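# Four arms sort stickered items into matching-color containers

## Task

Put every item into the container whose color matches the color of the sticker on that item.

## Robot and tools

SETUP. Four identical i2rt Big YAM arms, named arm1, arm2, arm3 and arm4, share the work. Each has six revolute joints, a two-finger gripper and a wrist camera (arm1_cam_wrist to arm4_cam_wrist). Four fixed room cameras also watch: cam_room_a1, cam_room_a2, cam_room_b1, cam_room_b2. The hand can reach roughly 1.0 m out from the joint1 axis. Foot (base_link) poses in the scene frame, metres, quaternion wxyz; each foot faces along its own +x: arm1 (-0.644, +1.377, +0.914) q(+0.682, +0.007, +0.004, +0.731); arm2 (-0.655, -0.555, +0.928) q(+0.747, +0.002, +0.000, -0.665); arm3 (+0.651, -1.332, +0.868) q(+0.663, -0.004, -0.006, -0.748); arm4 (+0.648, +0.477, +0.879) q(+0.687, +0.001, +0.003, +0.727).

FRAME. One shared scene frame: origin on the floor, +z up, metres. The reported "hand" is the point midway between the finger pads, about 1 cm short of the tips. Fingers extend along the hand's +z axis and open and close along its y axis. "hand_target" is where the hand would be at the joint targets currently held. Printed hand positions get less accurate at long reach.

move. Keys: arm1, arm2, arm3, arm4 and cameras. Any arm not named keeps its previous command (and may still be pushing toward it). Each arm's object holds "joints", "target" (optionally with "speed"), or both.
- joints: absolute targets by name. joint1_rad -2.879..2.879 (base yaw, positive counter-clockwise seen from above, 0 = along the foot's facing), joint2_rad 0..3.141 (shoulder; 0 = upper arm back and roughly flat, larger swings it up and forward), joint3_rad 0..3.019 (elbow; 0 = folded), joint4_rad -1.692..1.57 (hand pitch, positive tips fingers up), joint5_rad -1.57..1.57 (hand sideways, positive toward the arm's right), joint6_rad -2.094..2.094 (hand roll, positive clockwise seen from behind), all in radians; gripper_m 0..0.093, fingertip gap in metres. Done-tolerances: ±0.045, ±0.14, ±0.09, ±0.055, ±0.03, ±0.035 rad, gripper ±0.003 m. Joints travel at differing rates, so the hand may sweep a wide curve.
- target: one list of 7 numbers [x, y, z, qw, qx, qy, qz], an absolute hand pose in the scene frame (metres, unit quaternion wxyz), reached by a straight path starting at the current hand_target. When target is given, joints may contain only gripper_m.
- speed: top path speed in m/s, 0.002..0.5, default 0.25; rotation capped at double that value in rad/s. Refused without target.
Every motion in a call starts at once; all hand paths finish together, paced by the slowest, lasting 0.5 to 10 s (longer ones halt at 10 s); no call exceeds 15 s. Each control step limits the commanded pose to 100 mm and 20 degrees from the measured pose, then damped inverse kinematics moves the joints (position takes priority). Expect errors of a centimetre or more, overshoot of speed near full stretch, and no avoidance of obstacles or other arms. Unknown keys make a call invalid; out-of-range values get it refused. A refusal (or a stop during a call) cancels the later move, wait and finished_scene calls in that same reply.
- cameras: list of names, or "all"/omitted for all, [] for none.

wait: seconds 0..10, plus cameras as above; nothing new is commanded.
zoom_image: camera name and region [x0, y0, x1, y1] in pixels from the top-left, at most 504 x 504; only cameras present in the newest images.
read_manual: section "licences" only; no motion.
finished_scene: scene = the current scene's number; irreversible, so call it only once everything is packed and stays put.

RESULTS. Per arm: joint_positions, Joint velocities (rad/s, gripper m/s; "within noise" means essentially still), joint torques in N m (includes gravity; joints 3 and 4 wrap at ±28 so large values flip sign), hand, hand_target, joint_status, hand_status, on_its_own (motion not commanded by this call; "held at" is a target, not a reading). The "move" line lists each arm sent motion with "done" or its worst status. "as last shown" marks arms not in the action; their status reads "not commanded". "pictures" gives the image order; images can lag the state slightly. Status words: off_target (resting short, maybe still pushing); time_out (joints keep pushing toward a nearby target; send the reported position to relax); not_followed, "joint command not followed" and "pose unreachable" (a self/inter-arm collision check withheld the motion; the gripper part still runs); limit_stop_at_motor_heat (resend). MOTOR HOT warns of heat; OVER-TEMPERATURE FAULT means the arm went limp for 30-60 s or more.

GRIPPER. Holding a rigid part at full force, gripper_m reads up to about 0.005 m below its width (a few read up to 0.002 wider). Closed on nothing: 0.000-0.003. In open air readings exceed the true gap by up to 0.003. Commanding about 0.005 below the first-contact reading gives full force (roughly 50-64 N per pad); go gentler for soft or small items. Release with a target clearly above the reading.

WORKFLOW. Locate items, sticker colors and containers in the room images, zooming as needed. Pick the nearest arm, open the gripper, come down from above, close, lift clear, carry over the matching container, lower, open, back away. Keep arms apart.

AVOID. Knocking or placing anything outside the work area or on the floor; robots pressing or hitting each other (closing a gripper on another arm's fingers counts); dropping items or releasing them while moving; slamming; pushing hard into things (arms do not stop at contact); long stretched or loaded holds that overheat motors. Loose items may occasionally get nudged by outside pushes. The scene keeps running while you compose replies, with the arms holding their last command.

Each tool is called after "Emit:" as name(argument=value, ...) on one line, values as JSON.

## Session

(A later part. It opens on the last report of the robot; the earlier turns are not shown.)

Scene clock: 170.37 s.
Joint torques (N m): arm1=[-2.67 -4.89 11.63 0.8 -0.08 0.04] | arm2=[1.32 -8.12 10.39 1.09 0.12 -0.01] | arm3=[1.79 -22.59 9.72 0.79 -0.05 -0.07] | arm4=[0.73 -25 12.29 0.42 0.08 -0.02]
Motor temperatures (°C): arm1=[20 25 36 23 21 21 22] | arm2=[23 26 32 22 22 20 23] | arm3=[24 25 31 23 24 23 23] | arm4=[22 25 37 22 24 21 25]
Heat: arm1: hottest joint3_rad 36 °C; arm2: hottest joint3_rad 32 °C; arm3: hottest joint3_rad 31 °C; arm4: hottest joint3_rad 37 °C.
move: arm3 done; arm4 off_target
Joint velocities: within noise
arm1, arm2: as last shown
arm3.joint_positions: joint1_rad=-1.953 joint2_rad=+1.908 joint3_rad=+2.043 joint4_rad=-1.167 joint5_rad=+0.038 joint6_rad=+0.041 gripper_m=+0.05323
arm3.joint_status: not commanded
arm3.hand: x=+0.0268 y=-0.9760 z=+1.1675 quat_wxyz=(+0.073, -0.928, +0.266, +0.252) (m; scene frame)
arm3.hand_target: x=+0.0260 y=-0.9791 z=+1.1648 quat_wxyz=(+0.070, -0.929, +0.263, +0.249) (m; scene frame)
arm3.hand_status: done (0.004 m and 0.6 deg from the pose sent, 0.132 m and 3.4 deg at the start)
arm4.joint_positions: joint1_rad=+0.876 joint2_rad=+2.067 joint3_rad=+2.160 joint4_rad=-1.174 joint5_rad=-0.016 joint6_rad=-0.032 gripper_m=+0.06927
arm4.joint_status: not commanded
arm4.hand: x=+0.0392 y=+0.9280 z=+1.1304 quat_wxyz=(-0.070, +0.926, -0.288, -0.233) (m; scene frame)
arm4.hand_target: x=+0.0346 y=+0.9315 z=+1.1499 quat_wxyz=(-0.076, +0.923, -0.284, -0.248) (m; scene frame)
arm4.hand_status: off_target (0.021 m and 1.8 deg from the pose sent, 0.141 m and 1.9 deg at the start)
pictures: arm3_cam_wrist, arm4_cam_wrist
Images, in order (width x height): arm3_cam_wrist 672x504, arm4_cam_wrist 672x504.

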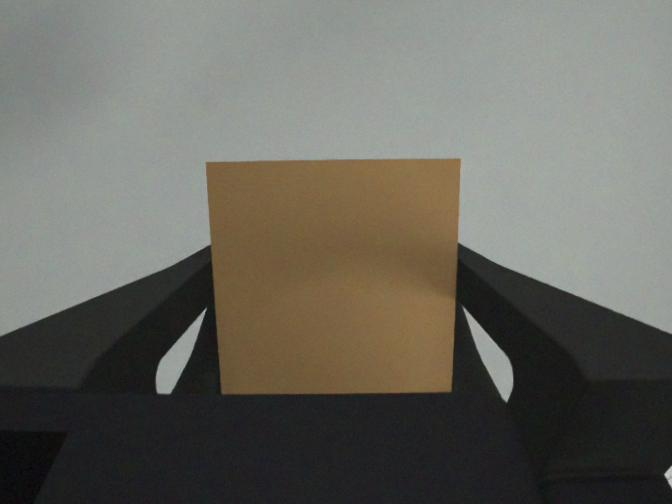

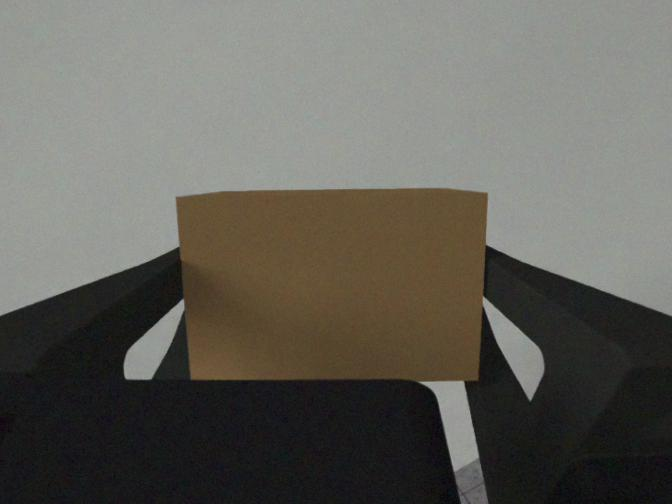

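Emit:
move(arm3={"target": [0.304, -1.125, 1.19, 0.0705, -0.9294, 0.263, 0.249], "speed": 0.35}, arm4={"target": [0.315, 0.722, 1.18, 0.0761, -0.9232, 0.284, 0.2474], "speed": 0.35}, cameras=[])

Emit:
move(arm3={"joints": {"joint1_rad": -1.978, "joint2_rad": 0.807, "joint3_rad": 1.118, "joint4_rad": -1.39, "joint5_rad": 0, "joint6_rad": 0}}, arm4={"joints": {"joint1_rad": -1.15, "joint5_rad": 0, "joint6_rad": 0}}, cameras=["arm4_cam_wrist"])

Emit:
move(arm3={"joints": {"joint1_rad": 0.997}}, arm4={"target": [1.106, 0.710, 0.935, 0.2586, -0.0421, 0.9649, 0.0113], "speed": 0.3}, cameras=["arm3_cam_wrist", "arm4_cam_wrist"])

Scene clock: 205.37 s.
Joint torques (N m): arm1=[-2.49 -4.78 11.52 0.66 -0.05 0.05] | arm2=[1.32 -8.23 10.39 1.07 0.12 -0.02] | arm3=[0.44 -6.95 9.5 0.92 -0.06 -0.11] | arm4=[1.26 -7.41 9.54 0.64 0.13 -0.01]
Motor temperatures (°C): arm1=[20 25 36 23 21 21 22] | arm2=[23 25 32 22 22 20 23] | arm3=[24 25 31 23 24 23 24] | arm4=[22 27 42 22 24 21 26]
Heat: arm1: hottest joint3_rad 36 °C; arm2: hottest joint3_rad 32 °C; arm3: hottest joint3_rad 31 °C; arm4: hottest joint3_rad 42 °C.
move: arm3 done; arm4 done
Joint velocities: within noise
arm1, arm2: as last shown
arm3.joint_positions: joint1_rad=-1.953 joint2_rad=+1.056 joint3_rad=+1.179 joint4_rad=-1.150 joint5_rad=+0.031 joint6_rad=+0.034 gripper_m=+0.05323
arm3.joint_status: not commanded
arm3.hand: x=+0.3023 y=-1.1288 z=+1.1945 quat_wxyz=(+0.071, -0.928, +0.261, +0.256) (m; scene frame)
arm3.hand_target: x=+0.3040 y=-1.1251 z=+1.1900 quat_wxyz=(+0.070, -0.929, +0.263, +0.249) (m; scene frame)
arm3.hand_status: done (0.006 m and 0.8 deg from the pose sent, 0.315 m and 0.6 deg at the start)
arm4.joint_positions: joint1_rad=+0.876 joint2_rad=+1.086 joint3_rad=+1.129 joint4_rad=-1.079 joint5_rad=-0.016 joint6_rad=-0.032 gripper_m=+0.06927
arm4.joint_status: not commanded
arm4.hand: x=+0.3168 y=+0.7224 z=+1.1822 quat_wxyz=(-0.078, +0.921, -0.287, -0.254) (m; scene frame)
arm4.hand_target: x=+0.3150 y=+0.7220 z=+1.1800 quat_wxyz=(-0.076, +0.923, -0.284, -0.247) (m; scene frame)
arm4.hand_status: done (0.003 m and 0.9 deg from the pose sent, 0.348 m and 1.8 deg at the start)
pictures: none
No camera images: "cameras" was empty.

Scene clock: 207.37 s.
Joint torques (N m): arm1=[-2.73 -4.6 11.52 0.73 -0.03 0] | arm2=[1.32 -8.12 10.39 1.1 0.12 -0.01] | arm3=[0.26 -3.31 10.24 0.77 -0.08 -0.12] | arm4=[1.14 -8.23 9.59 0.5 0.04 0.12]
Motor temperatures (°C): arm1=[20 25 36 23 21 21 22] | arm2=[23 25 32 22 22 20 23] | arm3=[24 25 31 23 24 23 24] | arm4=[22 27 42 22 24 21 26]
Heat: arm1: hottest joint3_rad 36 °C; arm2: hottest joint3_rad 32 °C; arm3: hottest joint3_rad 31 °C; arm4: hottest joint3_rad 42 °C.
move: arm3 done; arm4 done
Joint velocities: within noise
arm1, arm2: as last shown
arm3.joint_positions: joint1_rad=-1.964 joint2_rad=+0.807 joint3_rad=+1.107 joint4_rad=-1.386 joint5_rad=+0.002 joint6_rad=+0.007 gripper_m=+0.05323
arm3.joint_status: all done
arm3.hand: x=+0.3999 y=-1.1843 z=+1.2116 quat_wxyz=(+0.055, -0.938, +0.252, +0.230) (m; scene frame)
arm3.hand_target: x=+0.4015 y=-1.1809 z=+1.2163 quat_wxyz=(+0.057, -0.937, +0.255, +0.233) (m; scene frame)
arm3.hand_status: not commanded
arm4.joint_positions: joint1_rad=-1.153 joint2_rad=+1.096 joint3_rad=+1.129 joint4_rad=-1.079 joint5_rad=+0.001 joint6_rad=-0.011 gripper_m=+0.06934
arm4.joint_status: all done
arm4.hand: x=+1.0179 y=+0.6671 z=+1.1750 quat_wxyz=(-0.250, +0.232, -0.938, -0.058) (m; scene frame)
arm4.hand_target: x=+1.0169 y=+0.6679 z=+1.1768 quat_wxyz=(-0.248, +0.229, -0.940, -0.060) (m; scene frame)
arm4.hand_status: not commanded
pictures: arm4_cam_wrist
Images, in order (width x height): arm4_cam_wrist 672x504.

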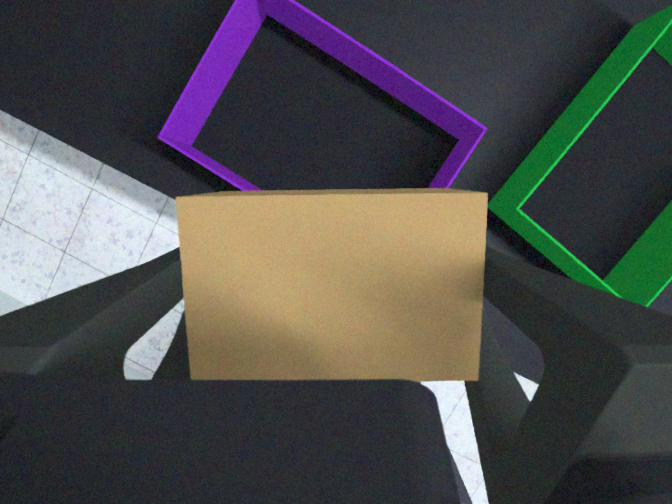

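Scene clock: 209.70 s.
Joint torques (N m): arm1=[-2.78 -4.95 11.71 0.81 -0.06 0.01] | arm2=[1.26 -8.18 10.37 1.09 0.12 -0.01] | arm3=[1.79 -3.31 10.25 0.8 0.12 -0.11] | arm4=[1.2 -15.27 7.91 1.31 0.42 0.16]
Motor temperatures (°C): arm1=[20 25 36 23 21 21 22] | arm2=[23 25 32 22 22 20 23] | arm3=[24 25 31 23 24 23 24] | arm4=[22 27 41 22 24 21 26]
Heat: arm1: hottest joint3_rad 36 °C; arm2: hottest joint3_rad 32 °C; arm3: hottest joint3_rad 31 °C; arm4: hottest joint3_rad 41 °C.
move: arm3 done; arm4 off_target
Joint velocities: within noise
arm1, arm2: as last shown
arm3.joint_positions: joint1_rad=+0.987 joint2_rad=+0.811 joint3_rad=+1.107 joint4_rad=-1.386 joint5_rad=-0.002 joint6_rad=+0.006 gripper_m=+0.05319
arm3.joint_status: all done
arm3.hand: x=+0.8709 y=-1.5142 z=+1.2157 quat_wxyz=(-0.227, -0.336, -0.910, +0.087) (m; scene frame)
arm3.hand_target: x=+0.8721 y=-1.5119 z=+1.2214 quat_wxyz=(-0.232, -0.328, -0.911, +0.089) (m; scene frame)
arm3.hand_status: not commanded
arm4.joint_positions: joint1_rad=-1.090 joint2_rad=+1.599 joint3_rad=+0.920 joint4_rad=-0.443 joint5_rad=+0.218 joint6_rad=+0.390 gripper_m=+0.06935
arm4.joint_status: not commanded
arm4.hand: x=+1.0990 y=+0.7025 z=+0.9257 quat_wxyz=(-0.243, +0.048, -0.969, -0.002) (m; scene frame)
arm4.hand_target: x=+1.1058 y=+0.7100 z=+0.9352 quat_wxyz=(-0.259, +0.042, -0.965, -0.011) (m; scene frame)
arm4.hand_status: off_target (0.014 m and 2.2 deg from the pose sent, 0.259 m and 22.7 deg at the start)
pictures: arm3_cam_wrist, arm4_cam_wrist
Images, in order (width x height): arm3_cam_wrist 672x504, arm4_cam_wrist 672x504.

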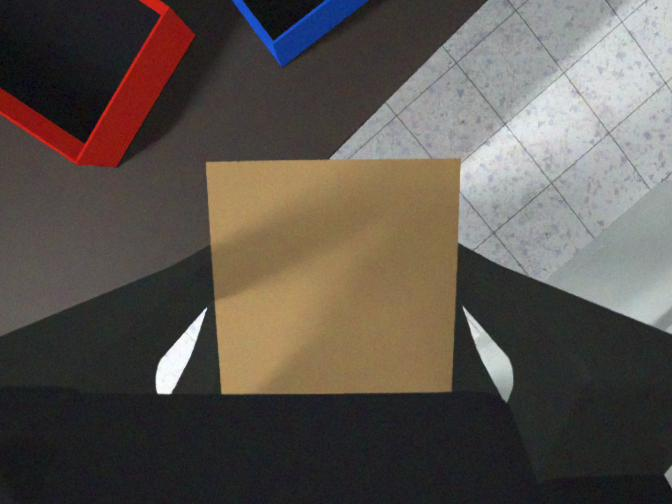

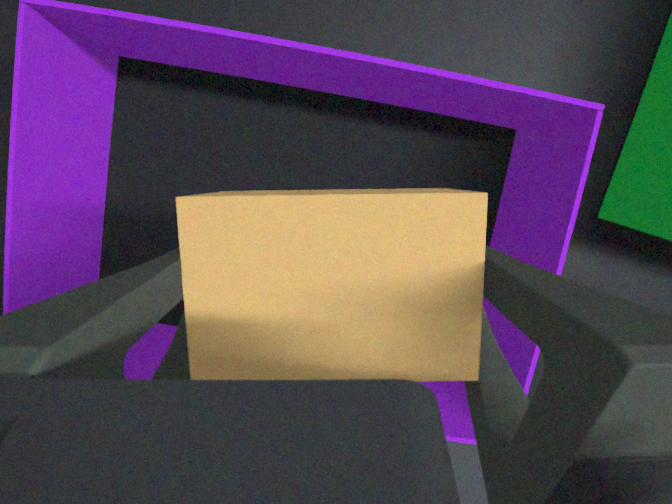

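Emit:
move(arm3={"target": [1.141, -1.741, 0.96, 0.2549, 0.1677, 0.9512, -0.0449], "speed": 0.3}, arm4={"target": [1.099, 0.738, 0.775, 0.2586, -0.0421, 0.9649, 0.0113], "speed": 0.15}, cameras=["arm3_cam_wrist", "arm4_cam_wrist"])

Scene clock: 234.00 s.
Joint torques (N m): arm1=[-2.37 -4.89 11.7 0.7 -0.03 0.03] | arm2=[1.26 -8.23 10.39 1.1 0.11 -0.01] | arm3=[0.03 -20.07 12.49 1.22 -0.25 -0.16] | arm4=[0.91 -15.79 5.19 1.39 0.42 0.19]
Motor temperatures (°C): arm1=[20 24 36 23 21 21 21] | arm2=[23 25 32 22 22 20 23] | arm3=[24 25 31 23 24 23 24] | arm4=[22 26 38 22 24 21 26]
Heat: arm1: hottest joint3_rad 36 °C; arm2: hottest joint3_rad 32 °C; arm3: hottest joint3_rad 31 °C; arm4: hottest joint3_rad 38 °C.
move: arm3 off_target; arm4 done
Joint velocities: within noise
arm1.joint_positions: joint1_rad=-2.247 joint2_rad=+1.153 joint3_rad=+1.053 joint4_rad=-1.025 joint5_rad=-0.009 joint6_rad=-0.006 gripper_m=+0.09197
arm1.joint_status: not commanded
arm1.hand: x=-0.2974 y=+1.1398 z=+1.1521 quat_wxyz=(-0.204, -0.288, -0.933, +0.064) (m; scene frame)
arm1.hand_target: x=-0.3000 y=+1.1360 z=+1.1500 quat_wxyz=(-0.198, -0.293, -0.933, +0.062) (m; scene frame)
arm1.hand_status: not commanded
arm2.joint_positions: joint1_rad=+0.917 joint2_rad=+1.135 joint3_rad=+1.015 joint4_rad=-1.023 joint5_rad=+0.003 joint6_rad=+0.013 gripper_m=+0.08992
arm2.joint_status: not commanded
arm2.hand: x=-0.3081 y=-0.7637 z=+1.1610 quat_wxyz=(-0.205, -0.266, -0.941, +0.055) (m; scene frame)
arm2.hand_target: x=-0.3112 y=-0.7590 z=+1.1501 quat_wxyz=(-0.188, -0.260, -0.946, +0.052) (m; scene frame)
arm2.hand_status: not commanded
arm3.joint_positions: joint1_rad=+0.955 joint2_rad=+1.843 joint3_rad=+1.304 joint4_rad=-0.621 joint5_rad=-0.202 joint6_rad=-0.341 gripper_m=+0.05318
arm3.joint_status: not commanded
arm3.hand: x=+1.1281 y=-1.7180 z=+0.9320 quat_wxyz=(-0.226, -0.170, -0.959, +0.026) (m; scene frame)
arm3.hand_target: x=+1.1395 y=-1.7400 z=+0.9607 quat_wxyz=(-0.255, -0.168, -0.951, +0.045) (m; scene frame)
arm3.hand_status: off_target (0.038 m and 4.0 deg from the pose sent, 0.436 m and 20.7 deg at the start)
arm4.joint_positions: joint1_rad=-1.027 joint2_rad=+1.963 joint3_rad=+0.879 joint4_rad=-0.030 joint5_rad=+0.247 joint6_rad=+0.446 gripper_m=+0.06935
arm4.joint_status: not commanded
arm4.hand: x=+1.0958 y=+0.7325 z=+0.7772 quat_wxyz=(-0.252, +0.047, -0.966, -0.007) (m; scene frame)
arm4.hand_target: x=+1.0989 y=+0.7380 z=+0.7751 quat_wxyz=(-0.259, +0.042, -0.965, -0.011) (m; scene frame)
arm4.hand_status: done (0.007 m and 1.0 deg from the pose sent, 0.155 m and 2.2 deg at the start)
pictures: arm3_cam_wrist, arm4_cam_wrist
Images, in order (width x height): arm3_cam_wrist 672x504, arm4_cam_wrist 672x504.

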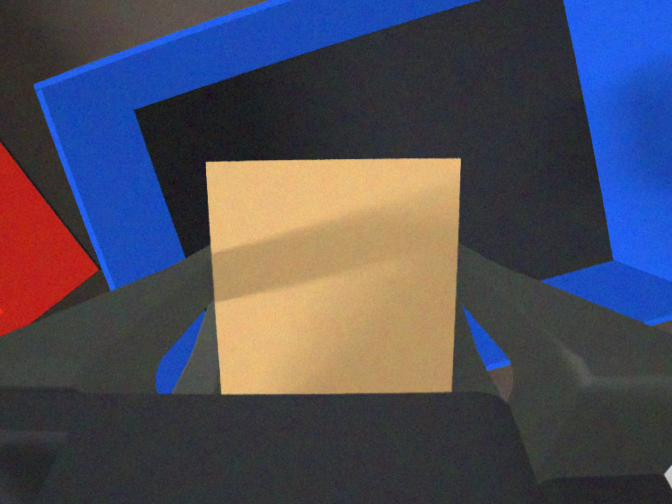

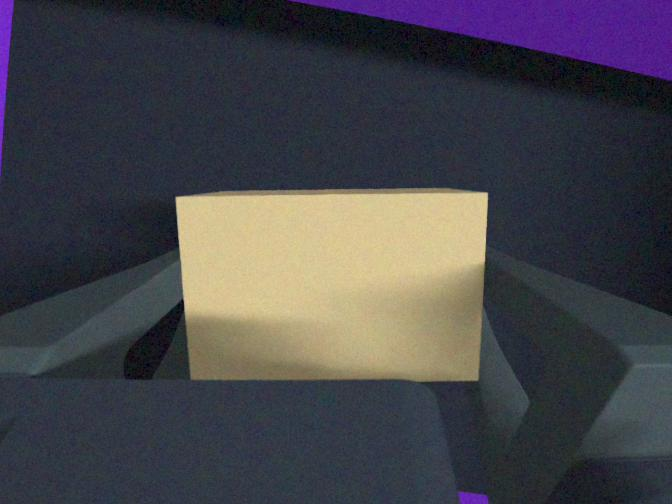

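Emit:
move(arm3={"target": [1.136, -1.772, 0.820, 0.2549, 0.1677, 0.9512, -0.0449], "speed": 0.15}, arm4={"target": [1.099, 0.738, 0.750, 0.2586, -0.0421, 0.9649, 0.0113], "speed": 0.08}, cameras=["arm3_cam_wrist", "arm4_cam_wrist"])

Scene clock: 247.33 s.
Joint torques (N m): arm1=[-2.32 -4.89 11.58 0.83 -0.02 0.03] | arm2=[1.32 -8.06 10.41 1.07 0.12 -0.01] | arm3=[0.32 -21.01 8.59 1.54 -0.27 -0.11] | arm4=[1.14 -15.97 5 1.44 0.41 0.15]
Motor temperatures (°C): arm1=[20 24 36 23 21 21 21] | arm2=[23 25 32 22 22 20 23] | arm3=[24 25 31 23 24 23 25] | arm4=[22 26 35 22 24 21 26]
Heat: arm1: hottest joint3_rad 36 °C; arm2: hottest joint3_rad 32 °C; arm3: hottest joint3_rad 31 °C; arm4: hottest joint3_rad 35 °C.
move: arm3 off_target; arm4 done
Joint velocities: within noise
arm1, arm2: as last shown
arm3.joint_positions: joint1_rad=+0.910 joint2_rad=+2.086 joint3_rad=+1.304 joint4_rad=-0.351 joint5_rad=-0.221 joint6_rad=-0.380 gripper_m=+0.05318
arm3.joint_status: not commanded
arm3.hand: x=+1.1323 y=-1.7574 z=+0.8121 quat_wxyz=(-0.241, -0.168, -0.955, +0.035) (m; scene frame)
arm3.hand_target: x=+1.1357 y=-1.7718 z=+0.8203 quat_wxyz=(-0.255, -0.168, -0.951, +0.045) (m; scene frame)
arm3.hand_status: off_target (0.017 m and 2.0 deg from the pose sent, 0.125 m and 4.0 deg at the start)
arm4.joint_positions: joint1_rad=-1.027 joint2_rad=+2.021 joint3_rad=+0.879 joint4_rad=+0.031 joint5_rad=+0.247 joint6_rad=+0.447 gripper_m=+0.06935
arm4.joint_status: not commanded
arm4.hand: x=+1.0951 y=+0.7320 z=+0.7552 quat_wxyz=(-0.254, +0.046, -0.966, -0.008) (m; scene frame)
arm4.hand_target: x=+1.0988 y=+0.7379 z=+0.7501 quat_wxyz=(-0.259, +0.042, -0.965, -0.011) (m; scene frame)
arm4.hand_status: done (0.009 m and 0.9 deg from the pose sent, 0.028 m and 1.0 deg at the start)
pictures: arm3_cam_wrist, arm4_cam_wrist
Images, in order (width x height): arm3_cam_wrist 672x504, arm4_cam_wrist 672x504.

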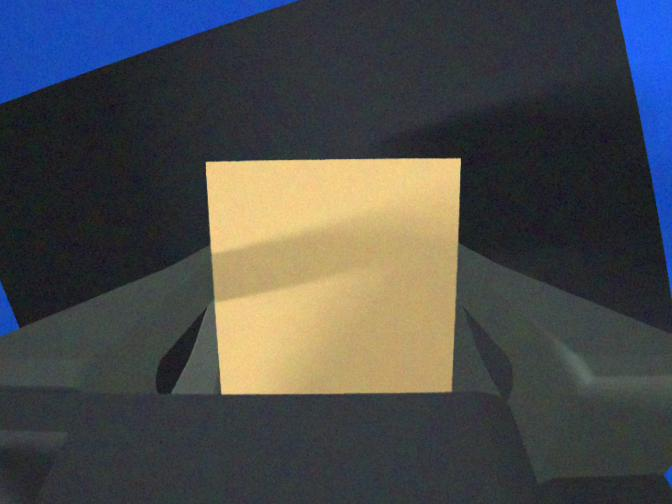

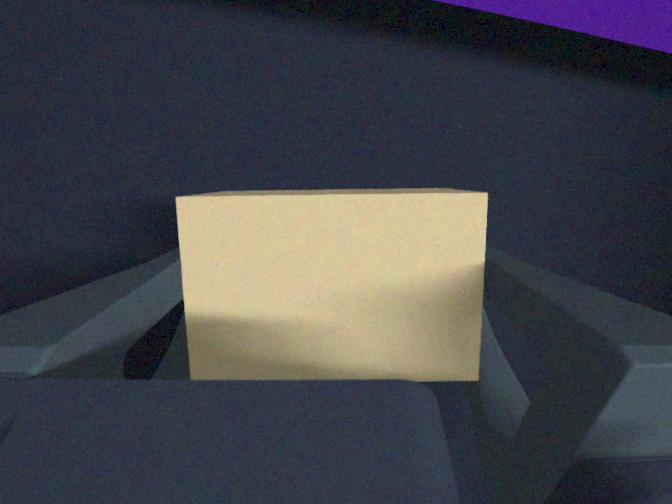

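Emit:
move(arm3={"target": [1.132, -1.768, 0.778, 0.2425, 0.1683, 0.9545, -0.0427], "speed": 0.1}, arm4={"target": [1.099, 0.738, 0.743, 0.2586, -0.0421, 0.9649, 0.0113], "speed": 0.06}, cameras=["arm3_cam_wrist", "arm4_cam_wrist"])

Scene clock: 252.27 s.
Joint torques (N m): arm1=[-3.02 -5.13 11.81 0.59 -0.04 0.04] | arm2=[1.26 -8.18 10.39 1.07 0.12 0] | arm3=[0.44 -21.3 7.65 1.5 -0.07 -0.12] | arm4=[1.49 -15.03 5.03 1.4 0.41 0.2]
Motor temperatures (°C): arm1=[20 24 36 23 21 21 21] | arm2=[23 25 32 22 22 20 23] | arm3=[24 25 31 23 24 23 25] | arm4=[22 26 34 22 24 21 26]
Heat: arm1: hottest joint3_rad 36 °C; arm2: hottest joint3_rad 32 °C; arm3: hottest joint3_rad 31 °C; arm4: hottest joint3_rad 34 °C.
move: arm3 off_target; arm4 done
Joint velocities: within noise
arm1, arm2: as last shown
arm3.joint_positions: joint1_rad=+0.910 joint2_rad=+2.156 joint3_rad=+1.304 joint4_rad=-0.296 joint5_rad=-0.215 joint6_rad=-0.382 gripper_m=+0.05318
arm3.joint_status: not commanded
arm3.hand: x=+1.1296 y=-1.7568 z=+0.7742 quat_wxyz=(-0.233, -0.169, -0.957, +0.033) (m; scene frame)
arm3.hand_target: x=+1.1319 y=-1.7679 z=+0.7782 quat_wxyz=(-0.242, -0.168, -0.954, +0.043) (m; scene frame)
arm3.hand_status: off_target (0.012 m and 1.5 deg from the pose sent, 0.036 m and 0.9 deg at the start)
arm4.joint_positions: joint1_rad=-1.027 joint2_rad=+2.039 joint3_rad=+0.879 joint4_rad=+0.048 joint5_rad=+0.247 joint6_rad=+0.447 gripper_m=+0.06935
arm4.joint_status: not commanded
arm4.hand: x=+1.0941 y=+0.7314 z=+0.7479 quat_wxyz=(-0.253, +0.047, -0.966, -0.007) (m; scene frame)
arm4.hand_target: x=+1.0988 y=+0.7380 z=+0.7432 quat_wxyz=(-0.259, +0.042, -0.965, -0.011) (m; scene frame)
arm4.hand_status: done (0.010 m and 1.0 deg from the pose sent, 0.014 m and 0.9 deg at the start)
pictures: arm3_cam_wrist, arm4_cam_wrist
Images, in order (width x height): arm3_cam_wrist 672x504, arm4_cam_wrist 672x504.

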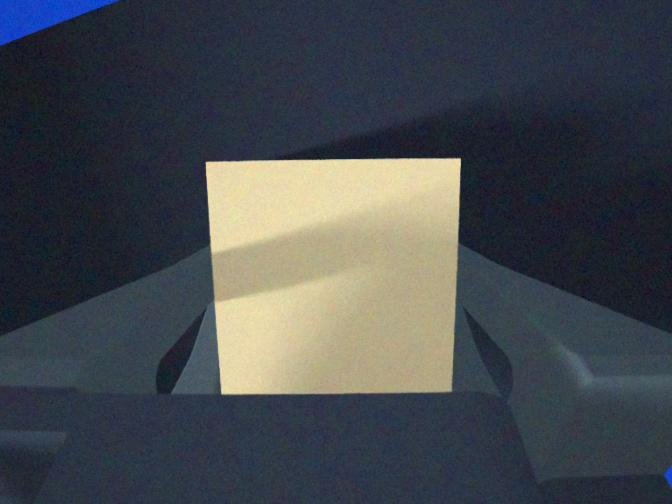

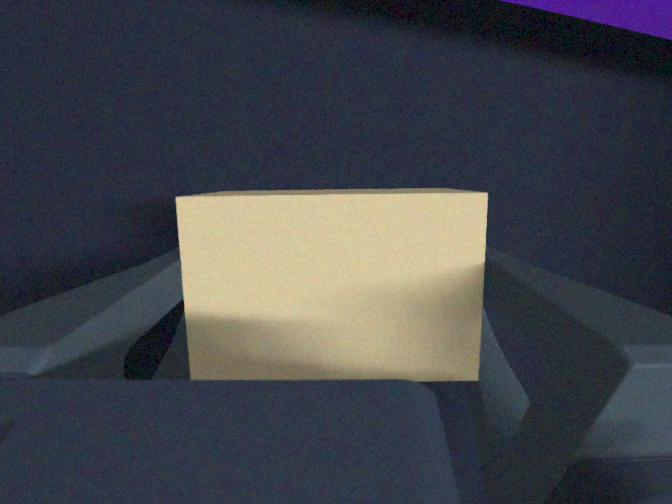

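Emit:
move(arm3={"target": [1.131, -1.768, 0.772, 0.2425, 0.1683, 0.9545, -0.0427], "speed": 0.06}, arm4={"joints": {"gripper_m": 0.09}}, cameras=["arm3_cam_wrist", "arm4_cam_wrist", "cam_room_a1"])

Emit:
zoom_image(camera="cam_room_a1", region=[130, 280, 250, 370])

Scene clock: 258.03 s.
Joint torques (N m): arm1=[-2.32 -5.19 11.56 0.81 -0.08 0.04] | arm2=[1.38 -8.18 10.4 1.11 0.11 -0.01] | arm3=[0.38 -20.25 7.46 1.52 -0.1 -0.13] | arm4=[1.2 -15.5 5.09 1.29 0.39 0.17]
Motor temperatures (°C): arm1=[20 24 37 23 21 21 21] | arm2=[23 25 32 22 22 20 23] | arm3=[24 25 30 23 24 23 25] | arm4=[22 26 33 22 24 21 26]
Heat: arm1: hottest joint3_rad 37 °C; arm2: hottest joint3_rad 32 °C; arm3: hottest joint3_rad 30 °C; arm4: hottest joint3_rad 33 °C.
move: arm3 done; arm4 done
Joint velocities: within noise
arm1, arm2: as last shown
arm3.joint_positions: joint1_rad=+0.910 joint2_rad=+2.156 joint3_rad=+1.304 joint4_rad=-0.285 joint5_rad=-0.215 joint6_rad=-0.384 gripper_m=+0.05318
arm3.joint_status: not commanded
arm3.hand: x=+1.1314 y=-1.7585 z=+0.7754 quat_wxyz=(-0.238, -0.168, -0.956, +0.037) (m; scene frame)
arm3.hand_target: x=+1.1309 y=-1.7679 z=+0.7722 quat_wxyz=(-0.242, -0.168, -0.955, +0.043) (m; scene frame)
arm3.hand_status: done (0.010 m and 0.9 deg from the pose sent, 0.012 m and 1.5 deg at the start)
arm4.joint_positions: joint1_rad=-1.027 joint2_rad=+2.039 joint3_rad=+0.879 joint4_rad=+0.049 joint5_rad=+0.247 joint6_rad=+0.447 gripper_m=+0.08991
arm4.joint_status: all done
arm4.hand: x=+1.0944 y=+0.7314 z=+0.7481 quat_wxyz=(-0.253, +0.046, -0.966, -0.008) (m; scene frame)
arm4.hand_target: x=+1.0988 y=+0.7379 z=+0.7432 quat_wxyz=(-0.259, +0.042, -0.965, -0.011) (m; scene frame)
arm4.hand_status: not commanded
pictures: arm3_cam_wrist, arm4_cam_wrist, cam_room_a1
Images, in order (width x height): arm3_cam_wrist 672x504, arm4_cam_wrist 672x504, cam_room_a1 672x504.

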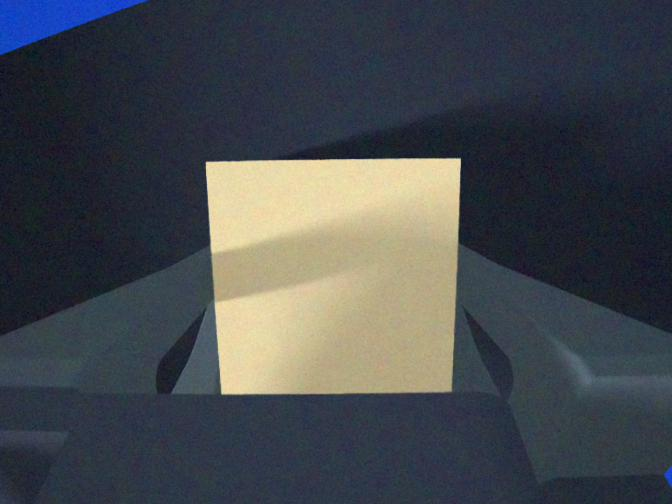

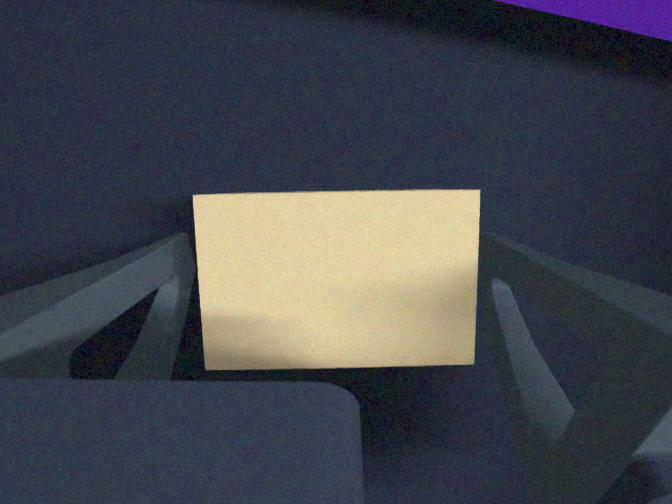

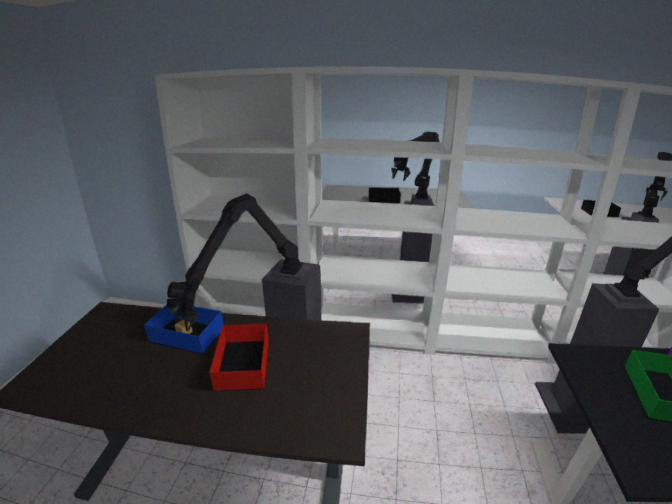

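Scaled by 4.200.

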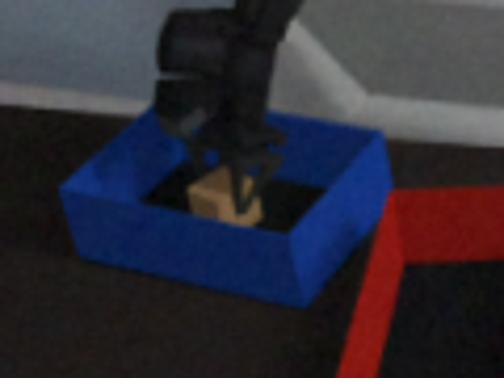

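Emit:
move(arm3={"target": [1.128, -1.767, 0.760, 0.2366, 0.1686, 0.9559, -0.0417], "speed": 0.06}, arm4={"target": [1.055, 0.728, 0.84, 0.2586, -0.0421, 0.9649, 0.0113], "speed": 0.15}, cameras=["arm3_cam_wrist", "arm4_cam_wrist"])

Scene clock: 263.67 s.
Joint torques (N m): arm1=[-2.67 -5.07 11.59 0.81 -0.06 0] | arm2=[1.38 -8.29 10.37 1.1 0.12 -0.02] | arm3=[0.32 -19.49 7.34 1.59 -0.04 -0.12] | arm4=[1.32 -14.97 5.2 0.4 0.4 0.2]
Motor temperatures (°C): arm1=[20 24 37 23 21 21 21] | arm2=[23 25 32 22 22 20 23] | arm3=[24 25 30 23 24 23 25] | arm4=[22 26 33 22 24 21 26]
Heat: arm1: hottest joint3_rad 37 °C; arm2: hottest joint3_rad 32 °C; arm3: hottest joint3_rad 30 °C; arm4: hottest joint3_rad 33 °C.
move: arm3 off_target; arm4 done
Joint velocities: within noise
arm1, arm2: as last shown
arm3.joint_positions: joint1_rad=+0.910 joint2_rad=+2.167 joint3_rad=+1.304 joint4_rad=-0.277 joint5_rad=-0.212 joint6_rad=-0.387 gripper_m=+0.05318
arm3.joint_status: not commanded
arm3.hand: x=+1.1307 y=-1.7585 z=+0.7695 quat_wxyz=(-0.236, -0.167, -0.957, +0.037) (m; scene frame)
arm3.hand_target: x=+1.1278 y=-1.7667 z=+0.7603 quat_wxyz=(-0.237, -0.169, -0.956, +0.042) (m; scene frame)
arm3.hand_status: off_target (0.013 m and 0.5 deg from the pose sent, 0.018 m and 0.6 deg at the start)
arm4.joint_positions: joint1_rad=-0.985 joint2_rad=+1.744 joint3_rad=+0.776 joint4_rad=-0.133 joint5_rad=+0.266 joint6_rad=+0.485 gripper_m=+0.08991
arm4.joint_status: not commanded
arm4.hand: x=+1.0588 y=+0.7279 z=+0.8398 quat_wxyz=(-0.262, +0.046, -0.964, -0.013) (m; scene frame)
arm4.hand_target: x=+1.0550 y=+0.7281 z=+0.8400 quat_wxyz=(-0.259, +0.042, -0.965, -0.011) (m; scene frame)
arm4.hand_status: done (0.004 m and 0.6 deg from the pose sent, 0.100 m and 0.9 deg at the start)
pictures: arm3_cam_wrist, arm4_cam_wrist
Images, in order (width x height): arm3_cam_wrist 672x504, arm4_cam_wrist 672x504.

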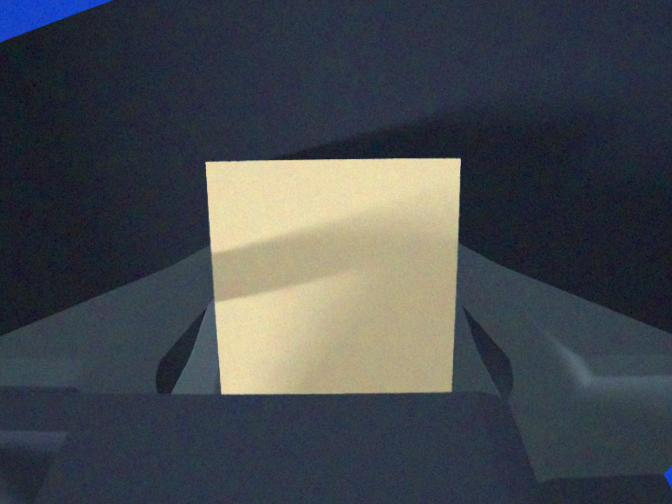

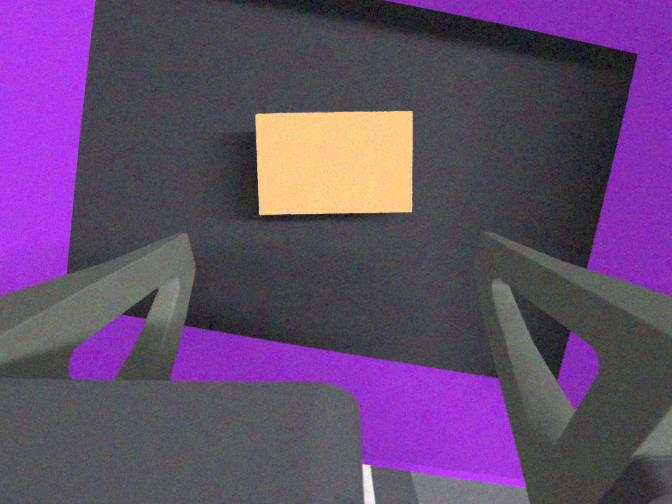

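Emit:
move(arm3={"joints": {"gripper_m": 0.075}}, cameras=["arm3_cam_wrist"])

Emit:
move(arm3={"target": [1.085, -1.747, 0.87, 0.2549, 0.1677, 0.9512, -0.0449], "speed": 0.15}, cameras=["arm3_cam_wrist", "cam_room_a1", "cam_room_a2"])

Scene clock: 267.97 s.
Joint torques (N m): arm1=[-2.9 -4.84 11.59 0.81 -0.07 0] | arm2=[1.26 -8.23 10.39 1.06 0.12 -0.01] | arm3=[0.21 -19.66 7.32 1.48 -0.05 -0.12] | arm4=[1.44 -15.27 5.18 0.38 0.42 0.16]
Motor temperatures (°C): arm1=[20 24 37 23 21 21 21] | arm2=[23 25 32 22 22 20 23] | arm3=[24 25 30 23 24 23 25] | arm4=[22 26 32 22 24 21 26]
Heat: arm1: hottest joint3_rad 37 °C; arm2: hottest joint3_rad 32 °C; arm3: hottest joint3_rad 30 °C; arm4: hottest joint3_rad 32 °C.
move: arm3 done
Joint velocities: within noise
arm1, arm2, arm4: as last shown
arm3.joint_positions: joint1_rad=+0.910 joint2_rad=+2.170 joint3_rad=+1.304 joint4_rad=-0.274 joint5_rad=-0.212 joint6_rad=-0.387 gripper_m=+0.07496
arm3.joint_status: all done
arm3.hand: x=+1.1305 y=-1.7585 z=+0.7679 quat_wxyz=(-0.236, -0.167, -0.957, +0.038) (m; scene frame)
arm3.hand_target: x=+1.1278 y=-1.7667 z=+0.7602 quat_wxyz=(-0.237, -0.169, -0.956, +0.042) (m; scene frame)
arm3.hand_status: not commanded
arm4.hand: x=+1.0587 y=+0.7278 z=+0.8398 quat_wxyz=(-0.262, +0.045, -0.964, -0.013) (m; scene frame)
arm4.hand_target: x=+1.0550 y=+0.7281 z=+0.8399 quat_wxyz=(-0.259, +0.042, -0.965, -0.011) (m; scene frame)
pictures: arm3_cam_wrist
Images, in order (width x height): arm3_cam_wrist 672x504.

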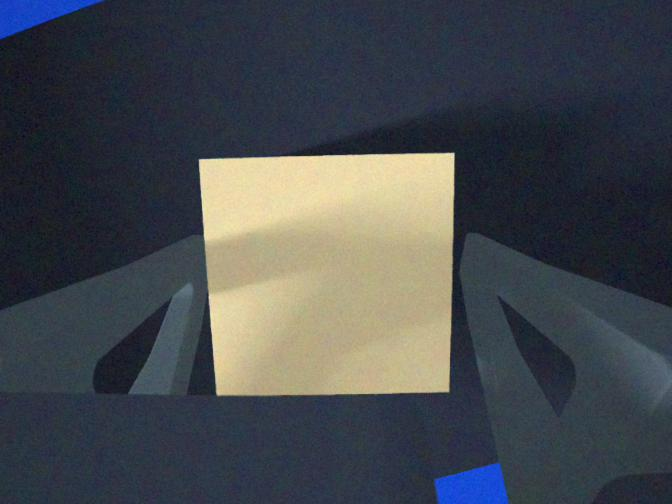

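Scene clock: 269.40 s.
Joint torques (N m): arm1=[-2.84 -4.13 11.66 0.72 -0.06 0.03] | arm2=[1.49 -8.29 10.36 1.07 0.12 0] | arm3=[0.15 -19.43 6.83 0.61 -0.25 -0.11] | arm4=[1.44 -15.15 5.19 0.29 0.42 0.17]
Motor temperatures (°C): arm1=[20 24 37 23 21 21 21] | arm2=[23 25 32 22 22 20 23] | arm3=[24 25 30 23 24 23 25] | arm4=[22 26 32 22 24 21 26]
Heat: arm1: hottest joint3_rad 37 °C; arm2: hottest joint3_rad 32 °C; arm3: hottest joint3_rad 30 °C; arm4: hottest joint3_rad 32 °C.
move: arm3 done
Joint velocities: within noise
arm1, arm2, arm4: as last shown
arm3.joint_positions: joint1_rad=+0.874 joint2_rad=+1.901 joint3_rad=+1.172 joint4_rad=-0.368 joint5_rad=-0.239 joint6_rad=-0.414 gripper_m=+0.07496
arm3.joint_status: not commanded
arm3.hand: x=+1.0932 y=-1.7446 z=+0.8713 quat_wxyz=(-0.259, -0.164, -0.951, +0.046) (m; scene frame)
arm3.hand_target: x=+1.0850 y=-1.7470 z=+0.8700 quat_wxyz=(-0.255, -0.168, -0.951, +0.045) (m; scene frame)
arm3.hand_status: done (0.009 m and 0.6 deg from the pose sent, 0.112 m and 2.4 deg at the start)
pictures: arm3_cam_wrist, cam_room_a1, cam_room_a2
Images, in order (width x height): arm3_cam_wrist 672x504, cam_room_a1 672x504, cam_room_a2 672x504.

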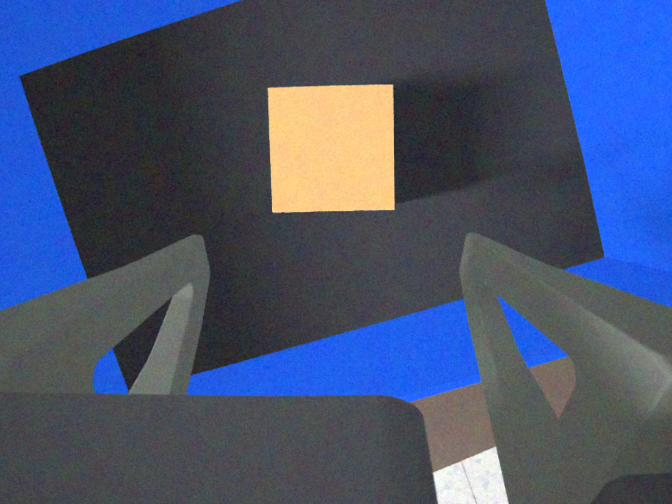

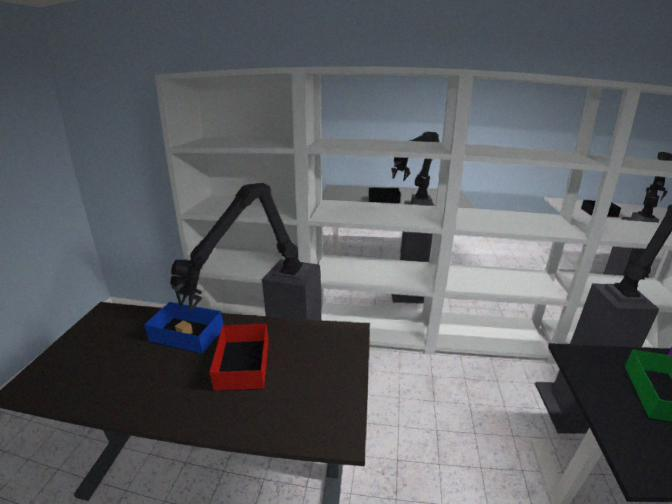

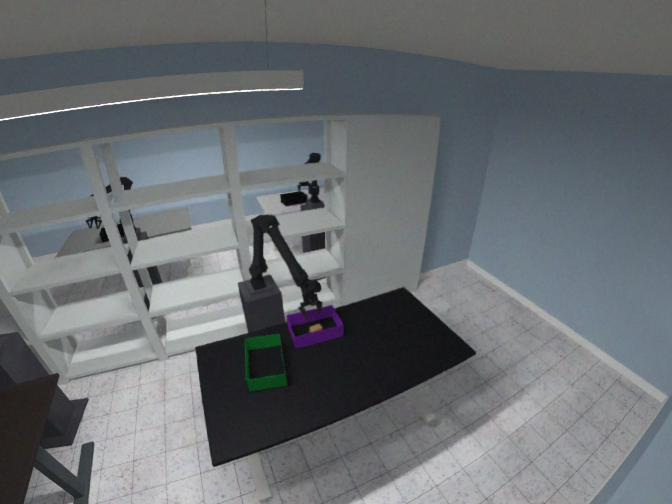

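Emit:
move(cameras=["arm3_cam_wrist", "arm4_cam_wrist", "cam_room_a1", "cam_room_a2"])

Scene clock: 275.50 s.
Joint torques (N m): arm1=[-2.49 -4.95 11.74 0.79 -0.01 0.04] | arm2=[1.38 -8.18 10.39 1.09 0.12 -0.02] | arm3=[0.21 -19.25 6.84 0.61 -0.26 -0.12] | arm4=[1.26 -15.09 5.19 0.47 0.41 0.16]
Motor temperatures (°C): arm1=[20 24 37 23 21 21 21] | arm2=[23 25 32 22 22 20 23] | arm3=[24 26 30 23 24 23 24] | arm4=[22 26 32 22 24 21 26]
Heat: arm1: hottest joint3_rad 37 °C; arm2: hottest joint3_rad 32 °C; arm3: hottest joint3_rad 30 °C; arm4: hottest joint3_rad 32 °C.
Joint velocities: within noise
arm1.joint_positions: joint1_rad=-2.247 joint2_rad=+1.153 joint3_rad=+1.053 joint4_rad=-1.025 joint5_rad=-0.009 joint6_rad=-0.006 gripper_m=+0.09197
arm1.joint_status: not commanded
arm1.hand: x=-0.2974 y=+1.1398 z=+1.1521 quat_wxyz=(-0.204, -0.288, -0.933, +0.064) (m; scene frame)
arm1.hand_target: x=-0.3000 y=+1.1360 z=+1.1500 quat_wxyz=(-0.198, -0.293, -0.933, +0.062) (m; scene frame)
arm1.hand_status: not commanded
arm2.joint_positions: joint1_rad=+0.917 joint2_rad=+1.135 joint3_rad=+1.015 joint4_rad=-1.023 joint5_rad=+0.003 joint6_rad=+0.013 gripper_m=+0.08992
arm2.joint_status: not commanded
arm2.hand: x=-0.3081 y=-0.7637 z=+1.1610 quat_wxyz=(-0.205, -0.266, -0.941, +0.055) (m; scene frame)
arm2.hand_target: x=-0.3112 y=-0.7590 z=+1.1501 quat_wxyz=(-0.188, -0.260, -0.946, +0.052) (m; scene frame)
arm2.hand_status: not commanded
arm3.joint_positions: joint1_rad=+0.874 joint2_rad=+1.901 joint3_rad=+1.172 joint4_rad=-0.368 joint5_rad=-0.239 joint6_rad=-0.414 gripper_m=+0.07496
arm3.joint_status: not commanded
arm3.hand: x=+1.0932 y=-1.7446 z=+0.8713 quat_wxyz=(-0.259, -0.164, -0.951, +0.046) (m; scene frame)
arm3.hand_target: x=+1.0850 y=-1.7470 z=+0.8700 quat_wxyz=(-0.255, -0.168, -0.951, +0.045) (m; scene frame)
arm3.hand_status: done (0.009 m and 0.6 deg from the pose sent, 0.112 m and 2.4 deg at the start)
arm4.joint_positions: joint1_rad=-0.985 joint2_rad=+1.744 joint3_rad=+0.776 joint4_rad=-0.133 joint5_rad=+0.266 joint6_rad=+0.485 gripper_m=+0.08991
arm4.joint_status: not commanded
arm4.hand: x=+1.0587 y=+0.7278 z=+0.8398 quat_wxyz=(-0.262, +0.045, -0.964, -0.013) (m; scene frame)
arm4.hand_target: x=+1.0550 y=+0.7281 z=+0.8399 quat_wxyz=(-0.259, +0.042, -0.965, -0.011) (m; scene frame)
arm4.hand_status: not commanded
pictures: arm3_cam_wrist, arm4_cam_wrist, cam_room_a1, cam_room_a2
Images, in order (width x height): arm3_cam_wrist 672x504, arm4_cam_wrist 672x504, cam_room_a1 672x504, cam_room_a2 672x504.

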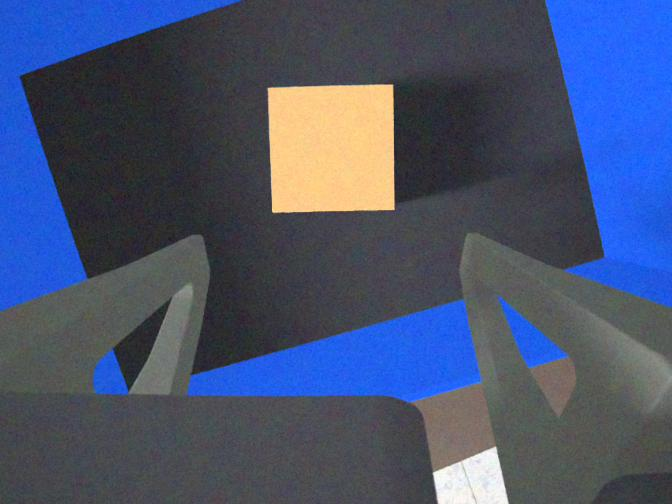

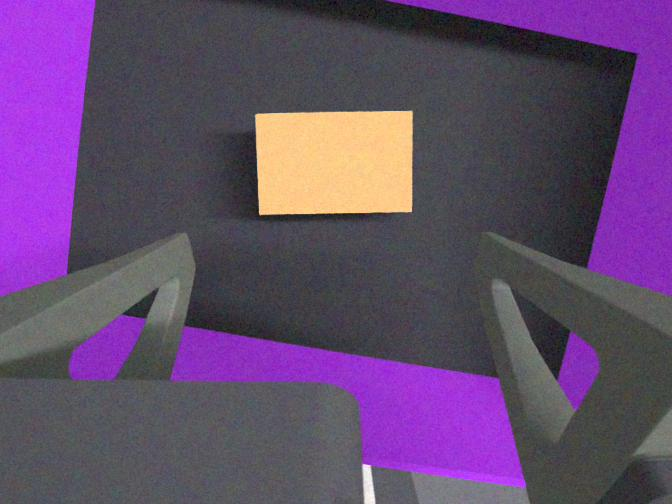

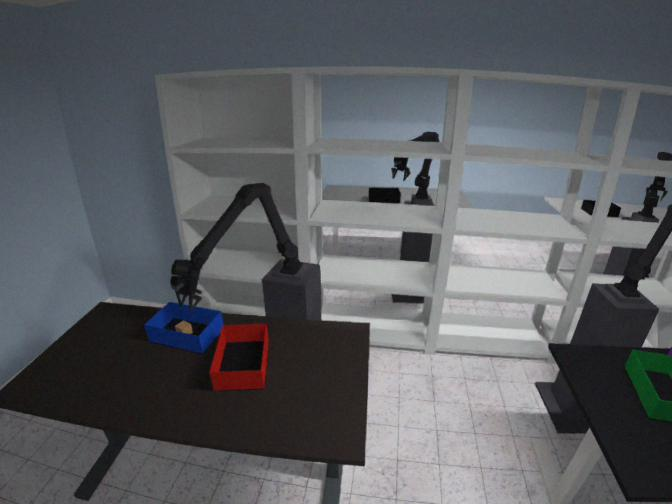

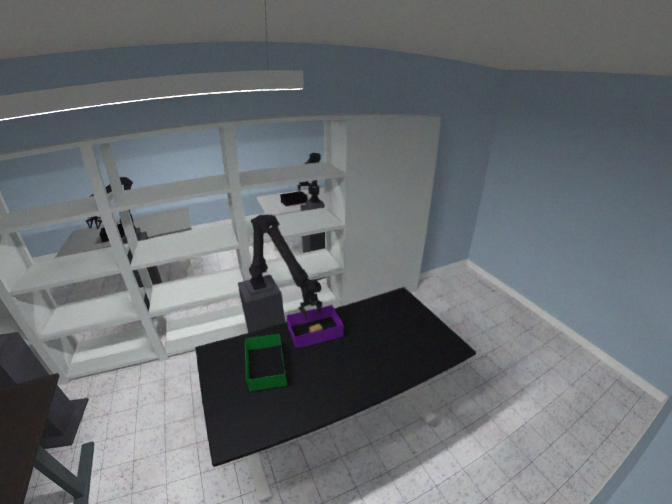

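Emit:
finished_scene(scene=3)

The scene is finished: the task was done.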